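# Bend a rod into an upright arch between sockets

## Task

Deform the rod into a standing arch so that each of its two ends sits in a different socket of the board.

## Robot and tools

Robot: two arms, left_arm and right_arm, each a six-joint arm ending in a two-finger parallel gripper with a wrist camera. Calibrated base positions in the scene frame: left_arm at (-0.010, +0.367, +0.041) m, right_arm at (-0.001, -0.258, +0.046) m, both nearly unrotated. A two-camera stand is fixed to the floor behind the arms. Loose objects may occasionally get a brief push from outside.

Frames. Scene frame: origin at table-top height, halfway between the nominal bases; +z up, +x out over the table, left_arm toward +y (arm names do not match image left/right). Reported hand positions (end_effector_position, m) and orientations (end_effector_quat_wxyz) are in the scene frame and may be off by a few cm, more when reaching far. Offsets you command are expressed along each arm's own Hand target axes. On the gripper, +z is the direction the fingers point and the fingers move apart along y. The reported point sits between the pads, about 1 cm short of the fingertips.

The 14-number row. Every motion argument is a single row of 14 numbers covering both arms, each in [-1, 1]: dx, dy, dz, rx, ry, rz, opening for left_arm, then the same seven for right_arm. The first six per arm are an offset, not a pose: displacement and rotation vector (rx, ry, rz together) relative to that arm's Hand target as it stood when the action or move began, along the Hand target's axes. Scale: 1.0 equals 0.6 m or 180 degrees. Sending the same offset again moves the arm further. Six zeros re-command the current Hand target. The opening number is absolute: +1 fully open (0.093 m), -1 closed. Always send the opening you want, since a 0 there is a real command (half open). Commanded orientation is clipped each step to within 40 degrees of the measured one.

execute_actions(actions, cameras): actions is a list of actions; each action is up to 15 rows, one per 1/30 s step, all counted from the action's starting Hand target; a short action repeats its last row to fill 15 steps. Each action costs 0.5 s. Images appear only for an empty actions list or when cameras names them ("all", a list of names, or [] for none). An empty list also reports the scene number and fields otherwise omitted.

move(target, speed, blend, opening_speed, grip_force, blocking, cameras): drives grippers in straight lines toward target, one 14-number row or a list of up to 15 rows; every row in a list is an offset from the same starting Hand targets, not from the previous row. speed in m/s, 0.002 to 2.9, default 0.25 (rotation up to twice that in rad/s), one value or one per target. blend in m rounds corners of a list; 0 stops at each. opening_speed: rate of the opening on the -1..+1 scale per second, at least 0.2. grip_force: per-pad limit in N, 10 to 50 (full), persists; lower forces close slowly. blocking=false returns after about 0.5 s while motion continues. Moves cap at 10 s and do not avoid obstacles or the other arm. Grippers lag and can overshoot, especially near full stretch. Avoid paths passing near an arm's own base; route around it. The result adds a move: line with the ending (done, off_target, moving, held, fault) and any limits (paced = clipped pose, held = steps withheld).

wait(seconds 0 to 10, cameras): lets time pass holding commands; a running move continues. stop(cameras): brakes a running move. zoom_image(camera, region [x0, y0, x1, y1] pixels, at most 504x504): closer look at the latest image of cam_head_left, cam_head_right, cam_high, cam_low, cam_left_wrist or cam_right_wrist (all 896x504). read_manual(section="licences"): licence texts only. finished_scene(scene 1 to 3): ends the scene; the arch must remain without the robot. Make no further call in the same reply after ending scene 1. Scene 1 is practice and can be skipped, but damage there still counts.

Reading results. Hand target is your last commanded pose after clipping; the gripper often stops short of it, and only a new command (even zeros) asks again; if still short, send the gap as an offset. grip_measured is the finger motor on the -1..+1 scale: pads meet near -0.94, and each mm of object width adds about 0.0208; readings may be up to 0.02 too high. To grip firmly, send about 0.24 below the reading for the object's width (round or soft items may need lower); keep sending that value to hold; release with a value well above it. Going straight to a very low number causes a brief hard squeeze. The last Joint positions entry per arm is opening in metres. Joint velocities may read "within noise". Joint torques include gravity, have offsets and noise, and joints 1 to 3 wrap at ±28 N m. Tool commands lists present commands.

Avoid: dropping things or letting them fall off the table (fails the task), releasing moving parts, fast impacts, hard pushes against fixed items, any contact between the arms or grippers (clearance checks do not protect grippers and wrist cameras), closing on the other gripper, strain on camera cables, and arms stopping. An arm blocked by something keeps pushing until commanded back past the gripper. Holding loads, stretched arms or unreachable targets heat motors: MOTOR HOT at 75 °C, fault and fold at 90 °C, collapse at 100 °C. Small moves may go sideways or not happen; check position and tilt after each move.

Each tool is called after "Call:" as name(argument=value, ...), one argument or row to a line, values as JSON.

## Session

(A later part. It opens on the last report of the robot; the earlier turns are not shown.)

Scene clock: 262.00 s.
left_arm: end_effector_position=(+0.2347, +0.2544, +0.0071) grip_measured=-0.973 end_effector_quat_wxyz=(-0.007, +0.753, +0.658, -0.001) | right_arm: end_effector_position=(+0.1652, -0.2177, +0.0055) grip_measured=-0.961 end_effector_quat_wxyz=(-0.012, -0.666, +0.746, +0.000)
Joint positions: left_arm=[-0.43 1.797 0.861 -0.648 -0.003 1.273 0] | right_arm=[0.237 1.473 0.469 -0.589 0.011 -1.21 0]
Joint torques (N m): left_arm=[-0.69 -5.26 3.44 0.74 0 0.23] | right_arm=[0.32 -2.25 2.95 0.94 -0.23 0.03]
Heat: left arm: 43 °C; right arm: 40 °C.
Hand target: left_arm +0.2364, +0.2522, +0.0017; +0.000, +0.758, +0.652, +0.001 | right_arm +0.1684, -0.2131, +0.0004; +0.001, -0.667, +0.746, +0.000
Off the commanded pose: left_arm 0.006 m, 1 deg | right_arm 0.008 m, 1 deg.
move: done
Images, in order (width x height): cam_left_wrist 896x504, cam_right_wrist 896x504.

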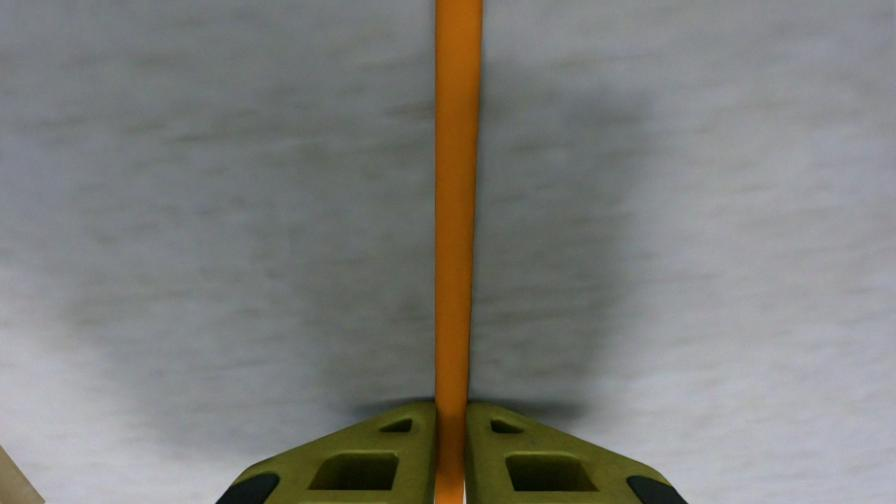

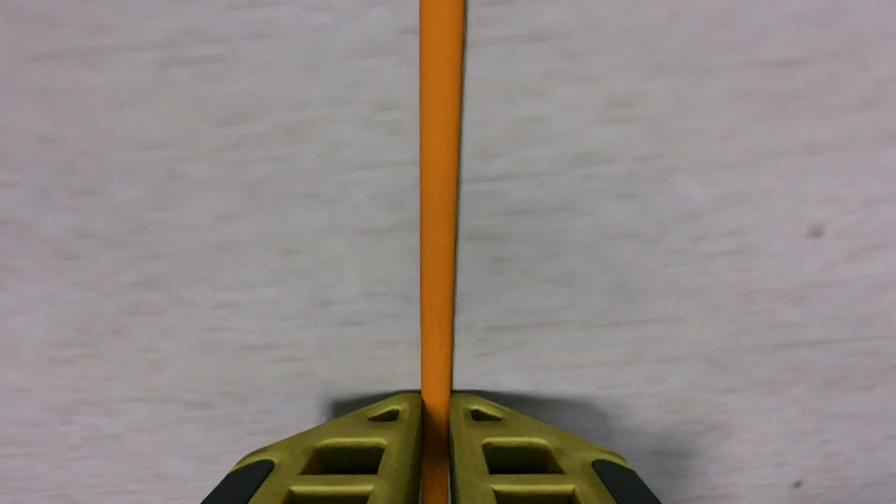

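Call:
move(
  target=[
    [0,0,-0.2217,0,0,0,-1, 0,0,-0.2242,0,0,0,-1],
    [-0.0067,-0.006,-0.2383,0,-0.0833,0,-1,-0.0067,-0.0063,-0.2408,0,-0.0833,0,-1],
    [-0.0133,0.0442,-0.2467,0.0036,-0.1667,0.0136,-1,-0.0253,-0.0895,-0.2492,0.0036,-0.1667,0.0136,-1],
  ],
  blend=[0.02, 0.01, 0],
  speed=0.12,
  cameras=["all"],
)

Scene clock: 306.73 s.
left_arm: end_effector_position=(+0.2552, +0.2478, +0.1389) grip_measured=-0.976 end_effector_quat_wxyz=(+0.141, +0.743, +0.626, -0.189) | right_arm: end_effector_position=(+0.2067, -0.2095, +0.1392) grip_measured=-0.971 end_effector_quat_wxyz=(+0.158, -0.628, +0.743, +0.170)
Joint positions: left_arm=[-0.152 1.658 1.2 -1.151 0.475 1.597 0] | right_arm=[-0.145 1.353 0.897 -1.159 -0.467 -1.548 0]
Joint torques (N m): left_arm=[-0.12 -5.57 8.25 0.14 0.67 0.36] | right_arm=[-1.13 -2.91 7.82 0.64 -1 -0.09]
Heat: left arm: 41 °C; right arm: 39 °C.
Hand target: left_arm +0.2612, +0.2403, +0.1499; +0.165, +0.746, +0.613, -0.199 | right_arm +0.2234, -0.2042, +0.1500; +0.197, -0.628, +0.734, +0.169
Off the commanded pose: left_arm 0.015 m, 3 deg | right_arm 0.021 m, 5 deg.
move: off_target (left_arm, right_arm)

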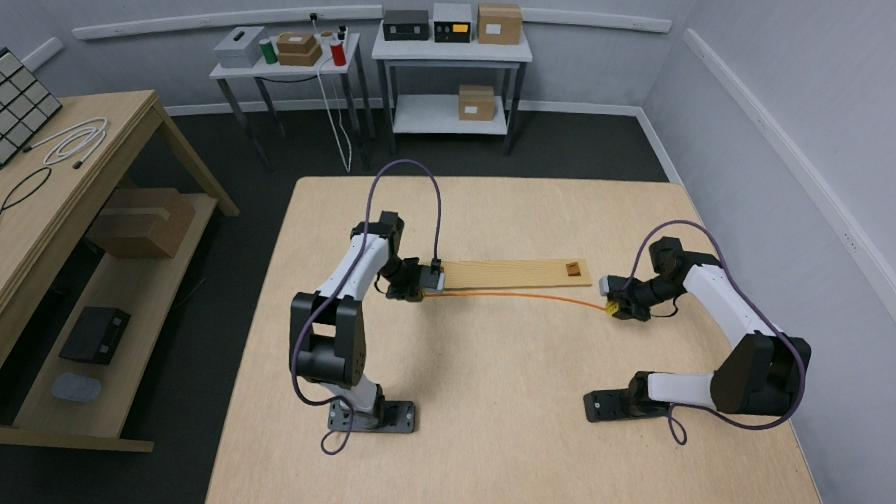

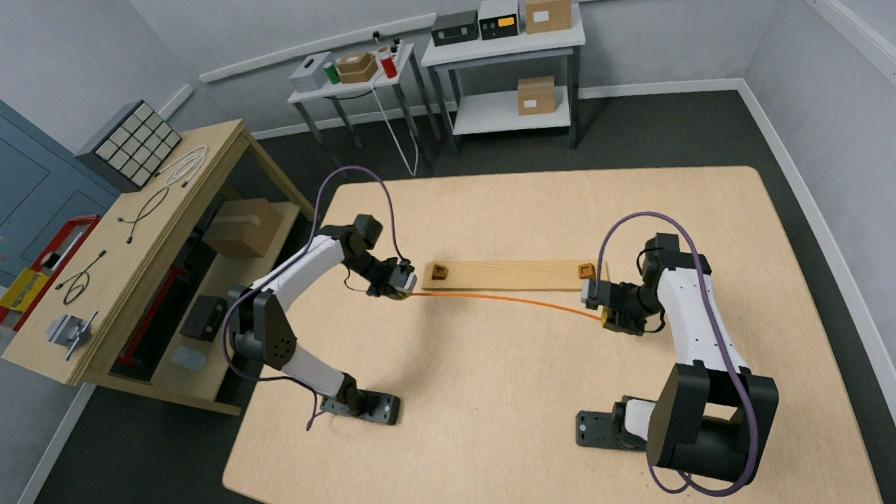

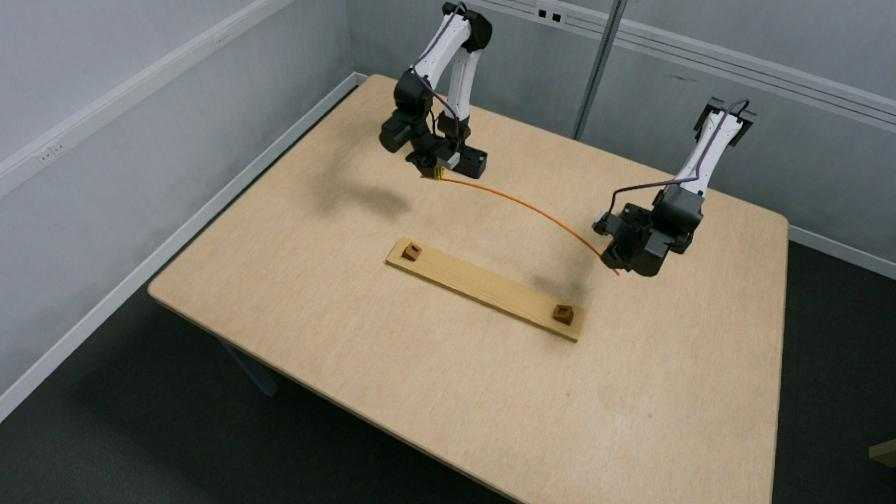

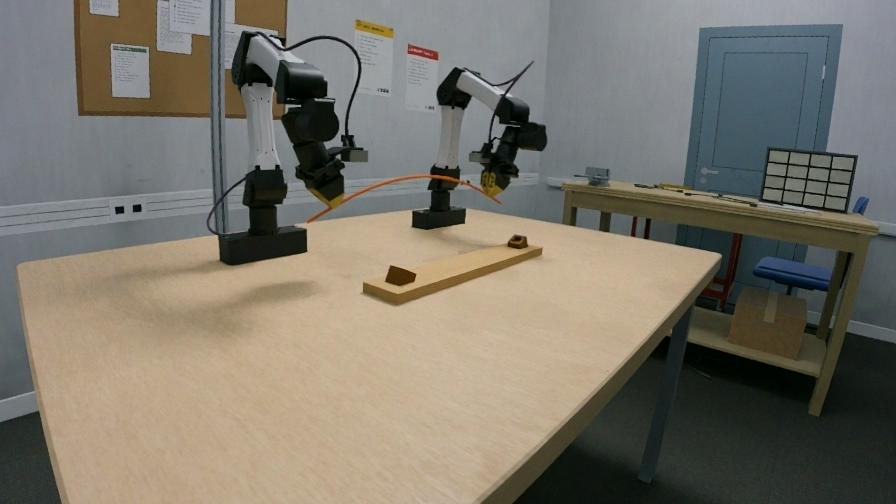

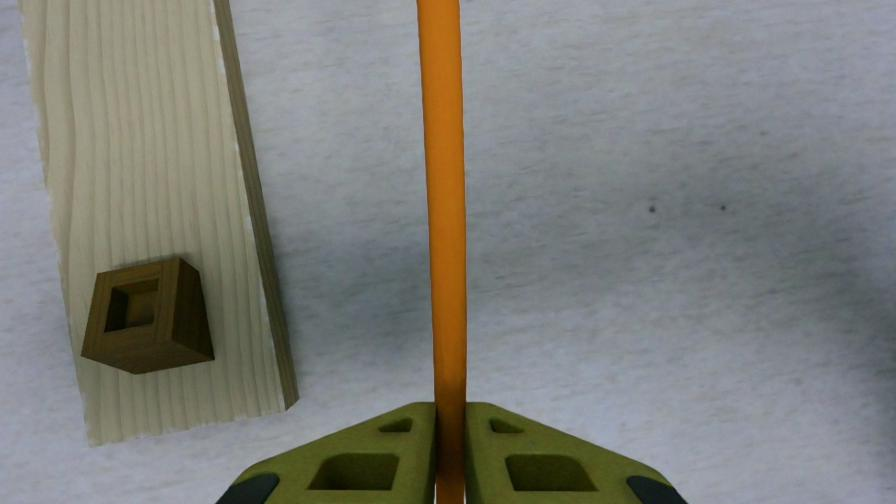

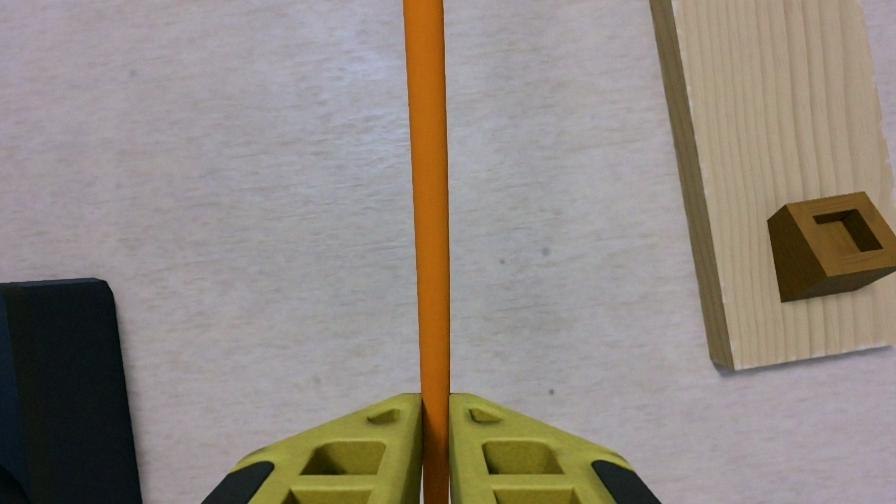

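Call:
move(
  target=[
    [-0.026,0.1085,-0.0157,-0.0292,-0.0831,-0.038,-1,-0.0493,-0.1442,-0.0025,-0.0217,-0.0832,-0.0283,-1],
    [-0.0492,0.2233,0.0077,-0.0516,-0.1937,-0.0473,-1,-0.1047,-0.2812,0.0392,-0.0424,-0.1938,-0.0389,-1],
  ],
  blend=[0.01, 0],
  speed=0.1,
  cameras=["all"],
)

Scene clock: 336.97 s.
left_arm: end_effector_position=(+0.3785, +0.1973, +0.1433) grip_measured=-0.976 end_effector_quat_wxyz=(+0.352, +0.591, +0.627, -0.364) | right_arm: end_effector_position=(+0.3972, -0.1818, +0.1458) grip_measured=-0.971 end_effector_quat_wxyz=(-0.352, +0.612, -0.610, -0.360)
Joint positions: left_arm=[-0.056 2.053 1.451 -0.843 1.058 1.38 0] | right_arm=[-0.186 2.251 1.746 -1.383 -1.026 -1.928 0]
Joint torques (N m): left_arm=[-1.26 -8.92 7.83 0.87 1.09 0.03] | right_arm=[1.78 -8.66 6.97 -0.47 -1.46 -0.2]
Heat: left arm: 45 °C; right arm: 42 °C.
Hand target: left_arm +0.3872, +0.1870, +0.1608; +0.384, +0.590, +0.603, -0.375 | right_arm +0.4003, -0.1649, +0.1611; -0.376, +0.603, -0.589, -0.384
Off the commanded pose: left_arm 0.022 m, 5 deg | right_arm 0.023 m, 5 deg.
move: off_target (left_arm, right_arm)

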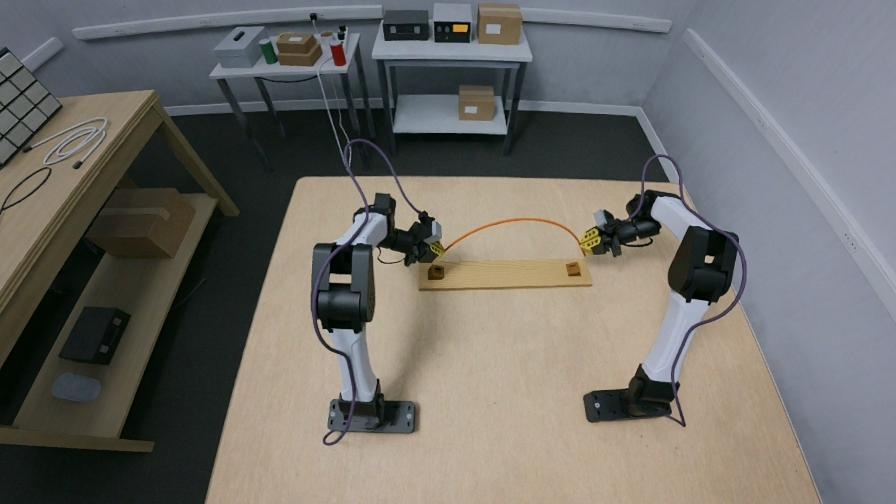

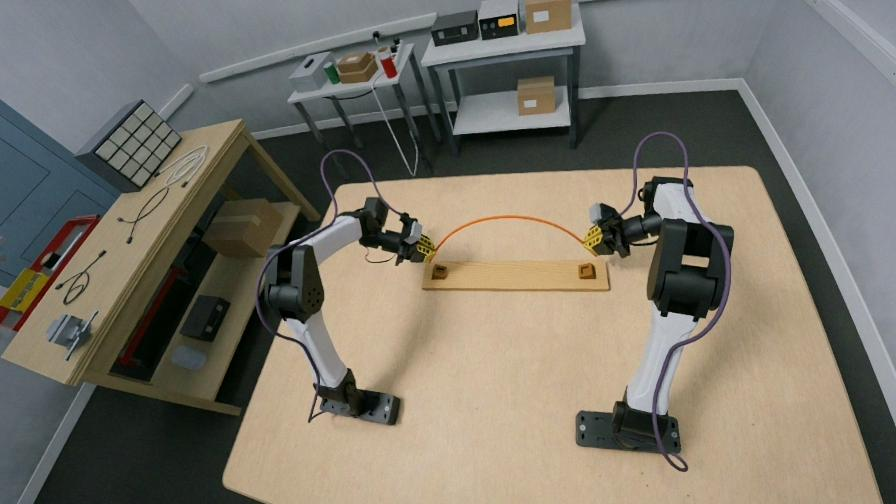

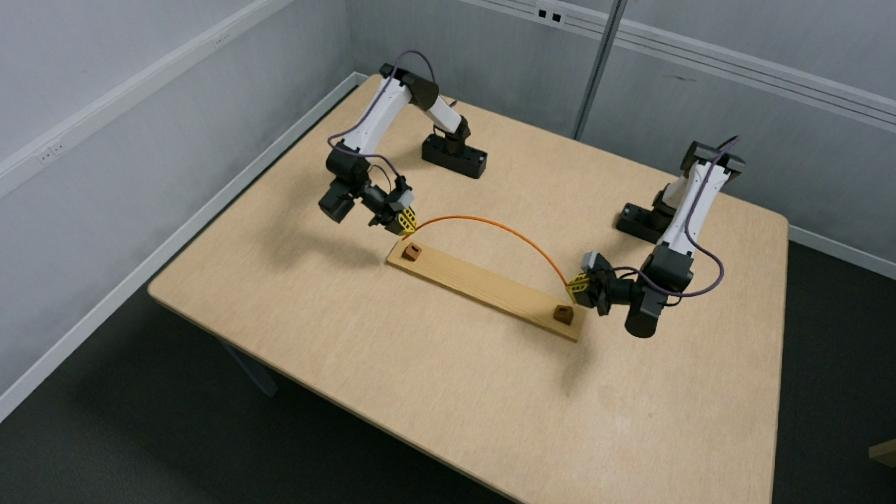

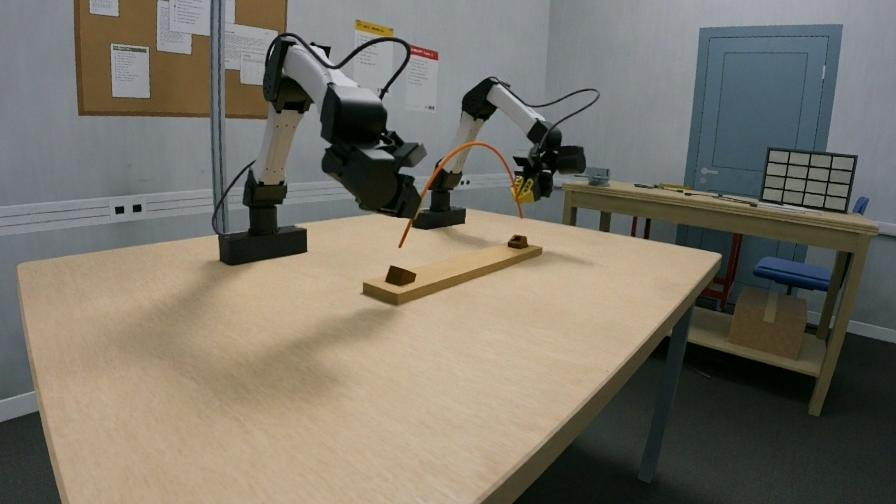

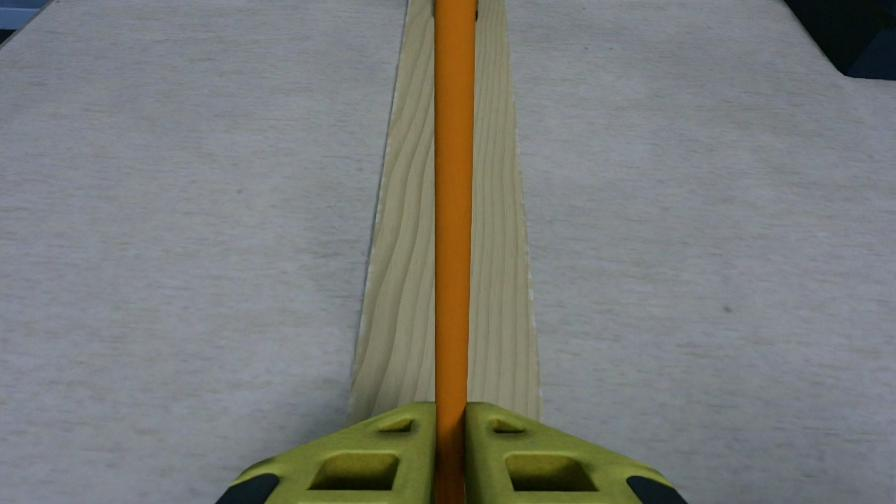

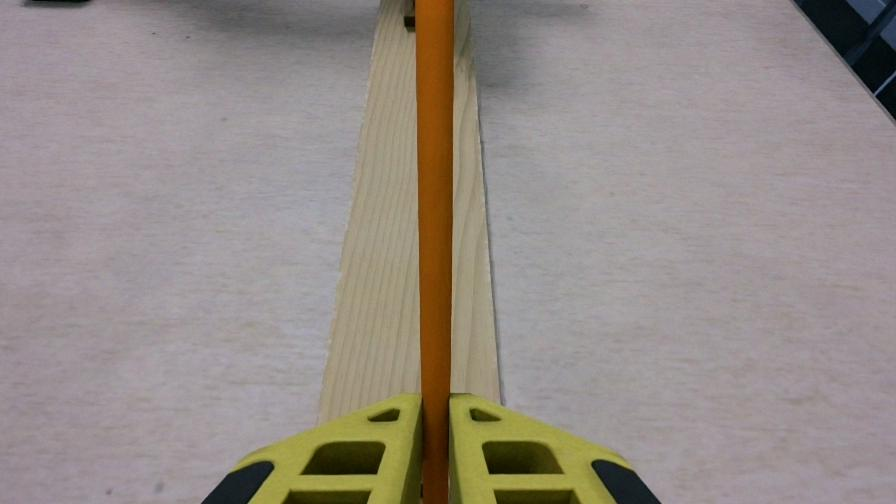

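Call:
zoom_image(
  camera="cam_head_left",
  region=[405, 200, 625, 300],
)

Call:
zoom_image(
  camera="cam_head_right",
  region=[405, 200, 625, 300],
)

Call:
zoom_image(
  camera="cam_high",
  region=[370, 200, 610, 350],
)

Call:
zoom_image(
  camera="cam_low",
  region=[350, 130, 590, 310],
)

Scaled by 2.291 from the camera's 896x504 image, which has a finer 1280x720 frame.

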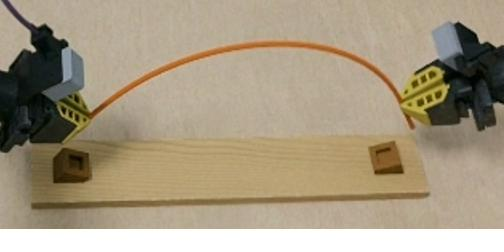

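Scaled by 2.291 from the camera's 896x504 image, which has a finer 1280x720 frame.

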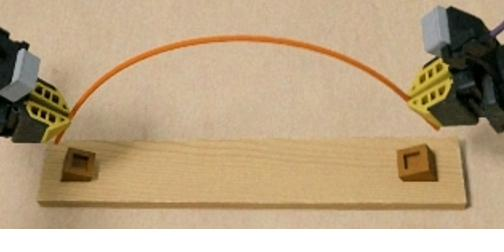

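Scaled by 2.100 from the camera's 896x504 image, which has a finer 1280x720 frame.

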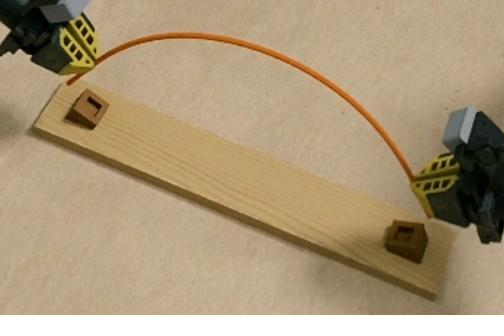

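Scaled by 2.100 from the camera's 896x504 image, which has a finer 1280x720 frame.

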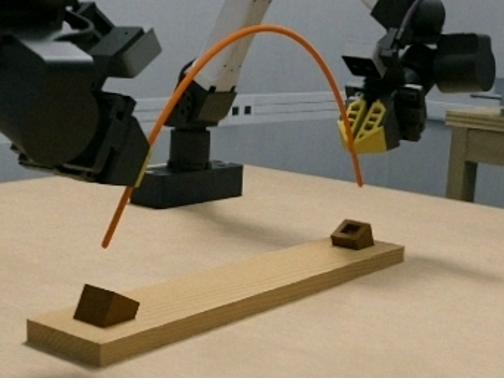

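Call:
move(
  target=[0.017,0.008,0.0228,0,-0.0167,0,-1,0.0113,0.011,0.0348,0,-0.0167,0,-1],
  speed=0.06,
  cameras=["cam_head_left","cam_head_right","cam_high","cam_low"],
)

Call:
zoom_image(
  camera="cam_head_left",
  region=[405, 200, 625, 300],
)

Call:
zoom_image(
  camera="cam_head_right",
  region=[405, 200, 625, 300],
)

Call:
zoom_image(
  camera="cam_high",
  region=[370, 200, 610, 350],
)

Call:
zoom_image(
  camera="cam_low",
  region=[350, 130, 590, 310],
)

Scene clock: 375.33 s.
left_arm: end_effector_position=(+0.3958, +0.1921, +0.1373) grip_measured=-0.976 end_effector_quat_wxyz=(+0.384, +0.584, +0.614, -0.368) | right_arm: end_effector_position=(+0.3932, -0.1668, +0.1393) grip_measured=-0.971 end_effector_quat_wxyz=(-0.368, +0.603, -0.598, -0.380)
Joint positions: left_arm=[-0.056 2.097 1.451 -0.713 1.11 1.331 0] | right_arm=[-0.161 2.255 1.689 -1.336 -1.086 -1.929 0]
Joint torques (N m): left_arm=[-2.3 -9.32 4.9 0.96 1.05 -0.01] | right_arm=[2.13 -8.91 3.74 -0.09 -1.46 -0.13]
Motor temperatures (°C): left_arm=[30 50 47 30 30 29 31] | right_arm=[28 44 45 34 33 31 31]
Heat: left arm: 50 °C; right arm: 45 °C.
Hand target: left_arm +0.3922, +0.1790, +0.1458; +0.400, +0.580, +0.592, -0.390 | right_arm +0.3934, -0.1490, +0.1461; -0.391, +0.593, -0.579, -0.400
Off the commanded pose: left_arm 0.016 m, 4 deg | right_arm 0.019 m, 4 deg.
move: off_target (left_arm, right_arm)
Images, in order (width x height): cam_head_left 896x504, cam_head_right 896x504, cam_high 896x504, cam_low 896x504.

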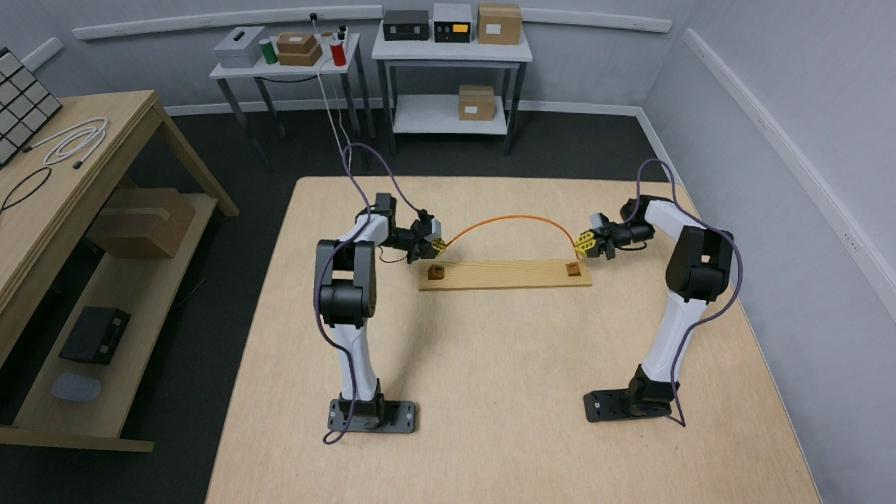

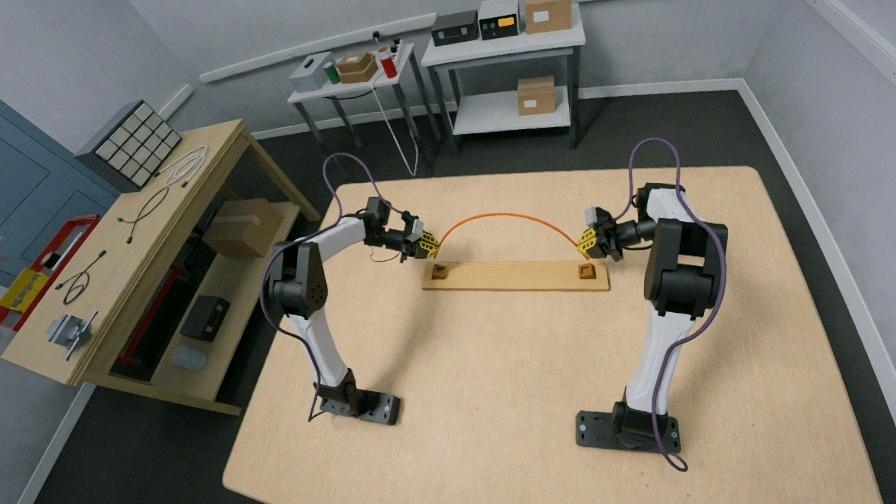

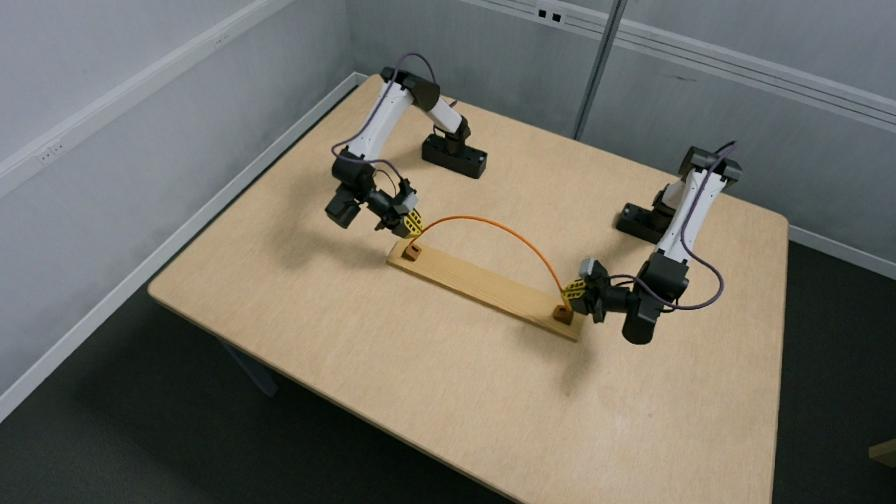

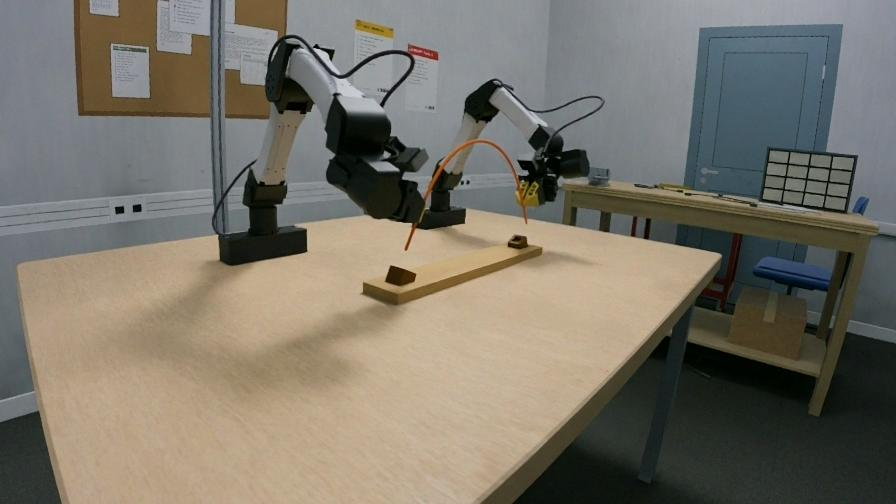

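Scaled by 2.291 from the camera's 896x504 image, which has a finer 1280x720 frame.

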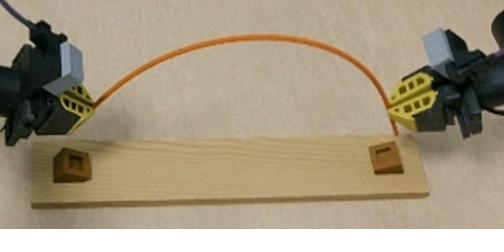

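Scaled by 2.291 from the camera's 896x504 image, which has a finer 1280x720 frame.

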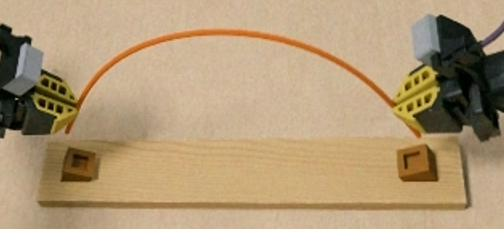

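Scaled by 2.100 from the camera's 896x504 image, which has a finer 1280x720 frame.

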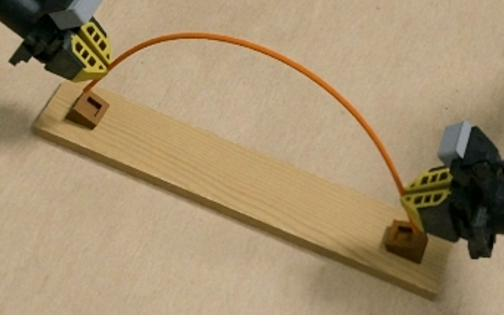

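Scaled by 2.100 from the camera's 896x504 image, which has a finer 1280x720 frame.

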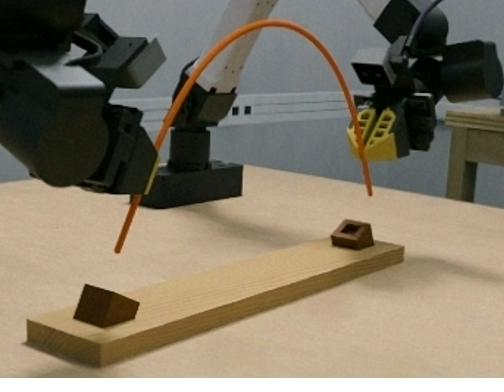

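Call:
move(
  target=[0.0393,-0.0228,0.0136,0,0,0,-1,0.0398,0.0067,0.0125,0,0,0,-1],
  speed=0.05,
  cameras=["cam_head_left","cam_head_right","cam_high","cam_low"],
)

Call:
zoom_image(
  camera="cam_head_left",
  region=[405, 220, 625, 300],
)

Call:
zoom_image(
  camera="cam_head_right",
  region=[405, 220, 625, 300],
)

Call:
zoom_image(
  camera="cam_high",
  region=[370, 200, 610, 350],
)

Call:
zoom_image(
  camera="cam_low",
  region=[350, 180, 570, 310],
)

Scene clock: 408.60 s.
left_arm: end_effector_position=(+0.3829, +0.1928, +0.1119) grip_measured=-0.976 end_effector_quat_wxyz=(+0.384, +0.583, +0.614, -0.369) | right_arm: end_effector_position=(+0.3893, -0.1661, +0.1146) grip_measured=-0.971 end_effector_quat_wxyz=(-0.367, +0.603, -0.597, -0.381)
Joint positions: left_arm=[-0.056 2.097 1.338 -0.6 1.112 1.329 0] | right_arm=[-0.161 2.281 1.628 -1.257 -1.086 -1.937 0]
Joint torques (N m): left_arm=[-2.33 -9.39 4.37 0.99 1.05 0.01] | right_arm=[1.59 -8.84 3.64 -0.1 -1.42 -0.17]
Heat: left arm: 52 °C; right arm: 45 °C.
Hand target: left_arm +0.3785, +0.1800, +0.1208; +0.400, +0.580, +0.592, -0.390 | right_arm +0.3894, -0.1510, +0.1212; -0.391, +0.593, -0.579, -0.400
Off the commanded pose: left_arm 0.016 m, 4 deg | right_arm 0.016 m, 4 deg.
move: off_target (left_arm, right_arm)
Images, in order (width x height): cam_head_left 896x504, cam_head_right 896x504, cam_high 896x504, cam_low 896x504.

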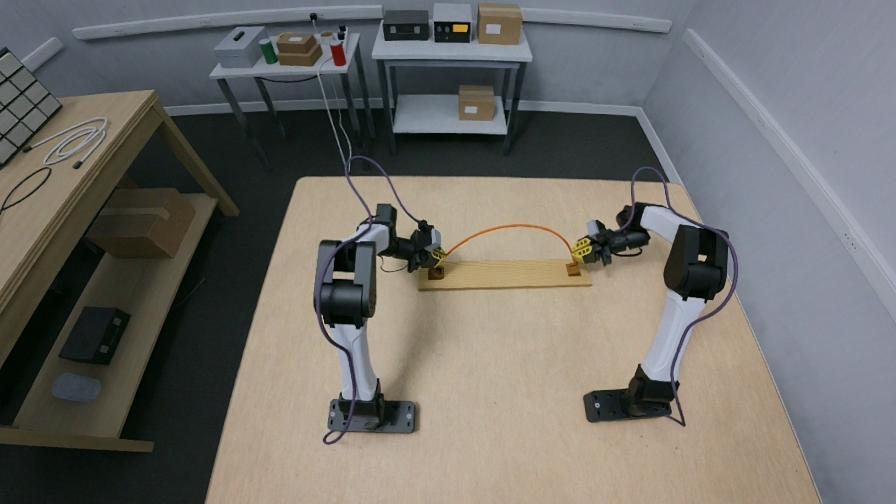

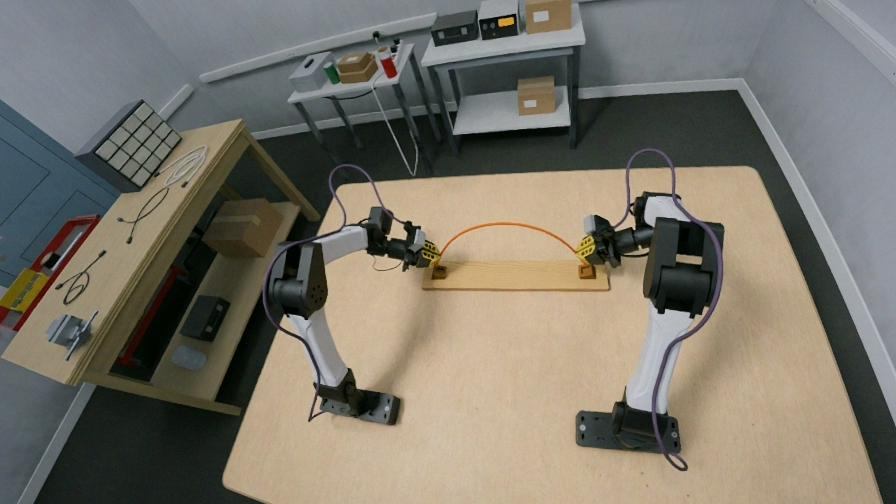

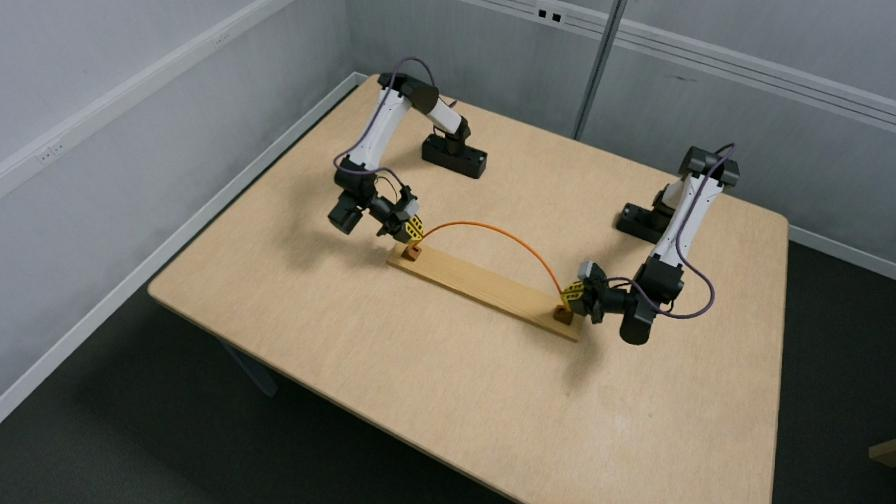

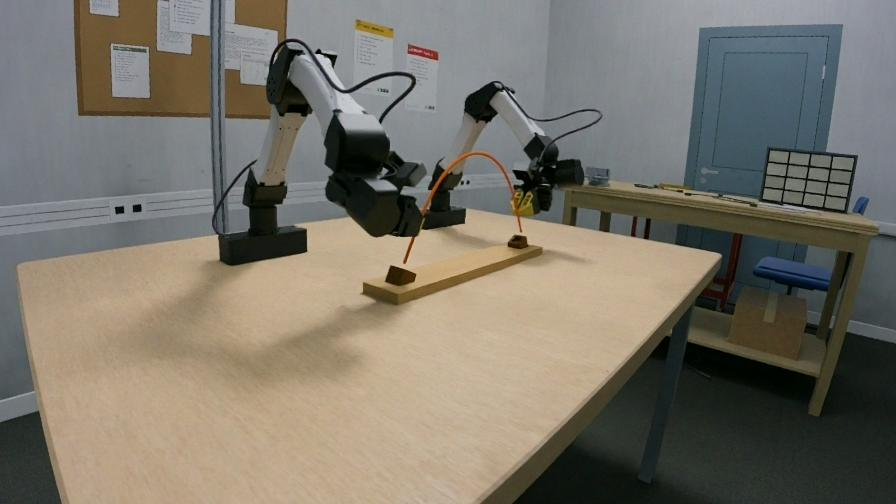

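Scaled by 2.291 from the camera's 896x504 image, which has a finer 1280x720 frame.

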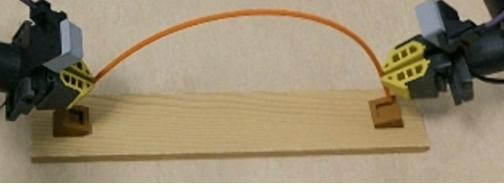

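Scaled by 2.291 from the camera's 896x504 image, which has a finer 1280x720 frame.

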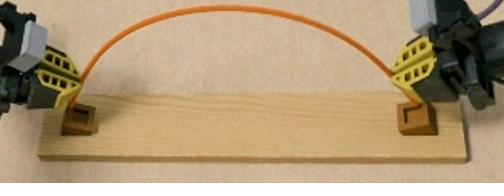

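Scaled by 2.100 from the camera's 896x504 image, which has a finer 1280x720 frame.

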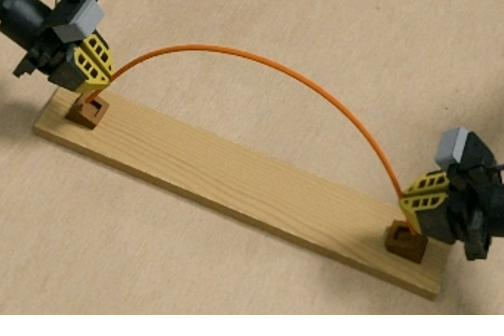

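Scaled by 2.291 from the camera's 896x504 image, which has a finer 1280x720 frame.

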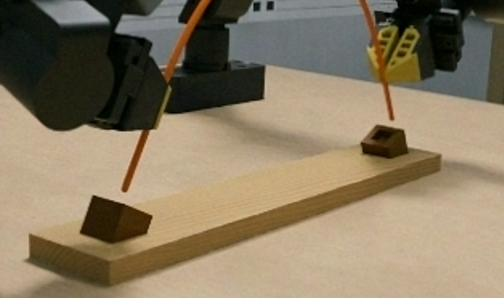

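Call:
zoom_image(
  camera="cam_head_right",
  region=[415, 240, 475, 290],
)

Call:
zoom_image(
  camera="cam_head_left",
  region=[545, 240, 605, 290],
)

Call:
zoom_image(
  camera="cam_low",
  region=[490, 210, 550, 260],
)

Call:
zoom_image(
  camera="cam_low",
  region=[375, 240, 435, 290],
)

Call:
zoom_image(
  camera="cam_high",
  region=[385, 225, 445, 275],
)

Call:
zoom_image(
  camera="cam_high",
  region=[540, 285, 600, 335],
)

Scaled by 8.400 from the camera's 896x504 image, which has a finer 1280x720 frame.

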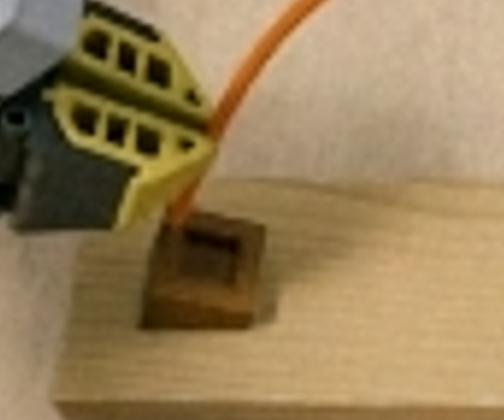

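Scaled by 8.400 from the camera's 896x504 image, which has a finer 1280x720 frame.

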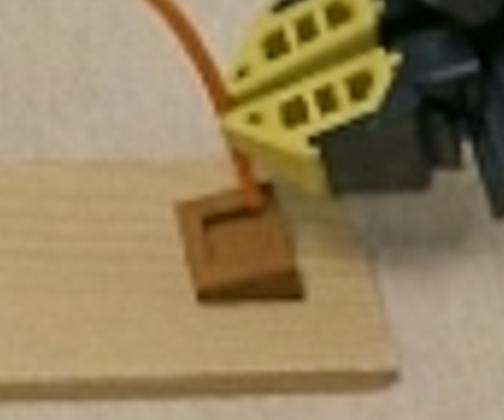

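Scaled by 8.400 from the camera's 896x504 image, which has a finer 1280x720 frame.

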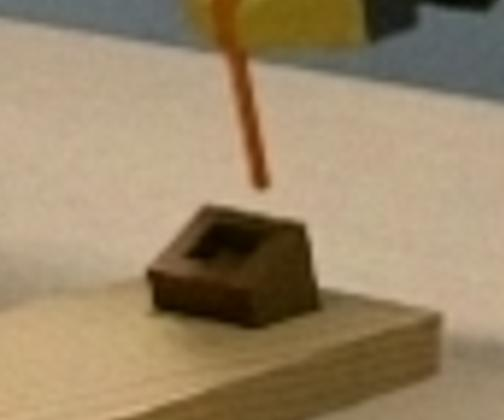

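Scaled by 8.400 from the camera's 896x504 image, which has a finer 1280x720 frame.

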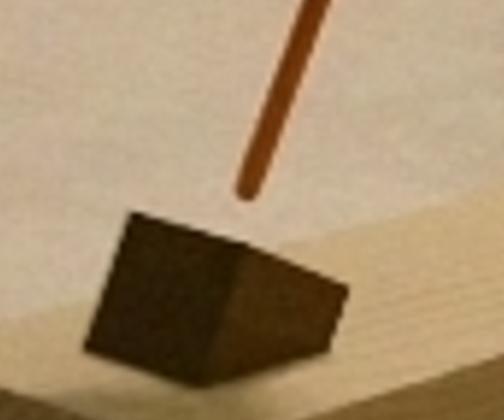

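Scaled by 8.400 from the camera's 896x504 image, which has a finer 1280x720 frame.

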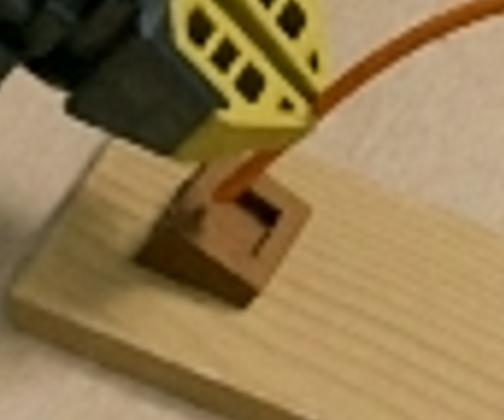

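Scaled by 8.400 from the camera's 896x504 image, which has a finer 1280x720 frame.

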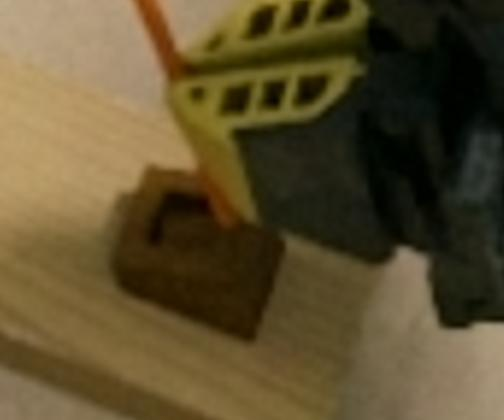

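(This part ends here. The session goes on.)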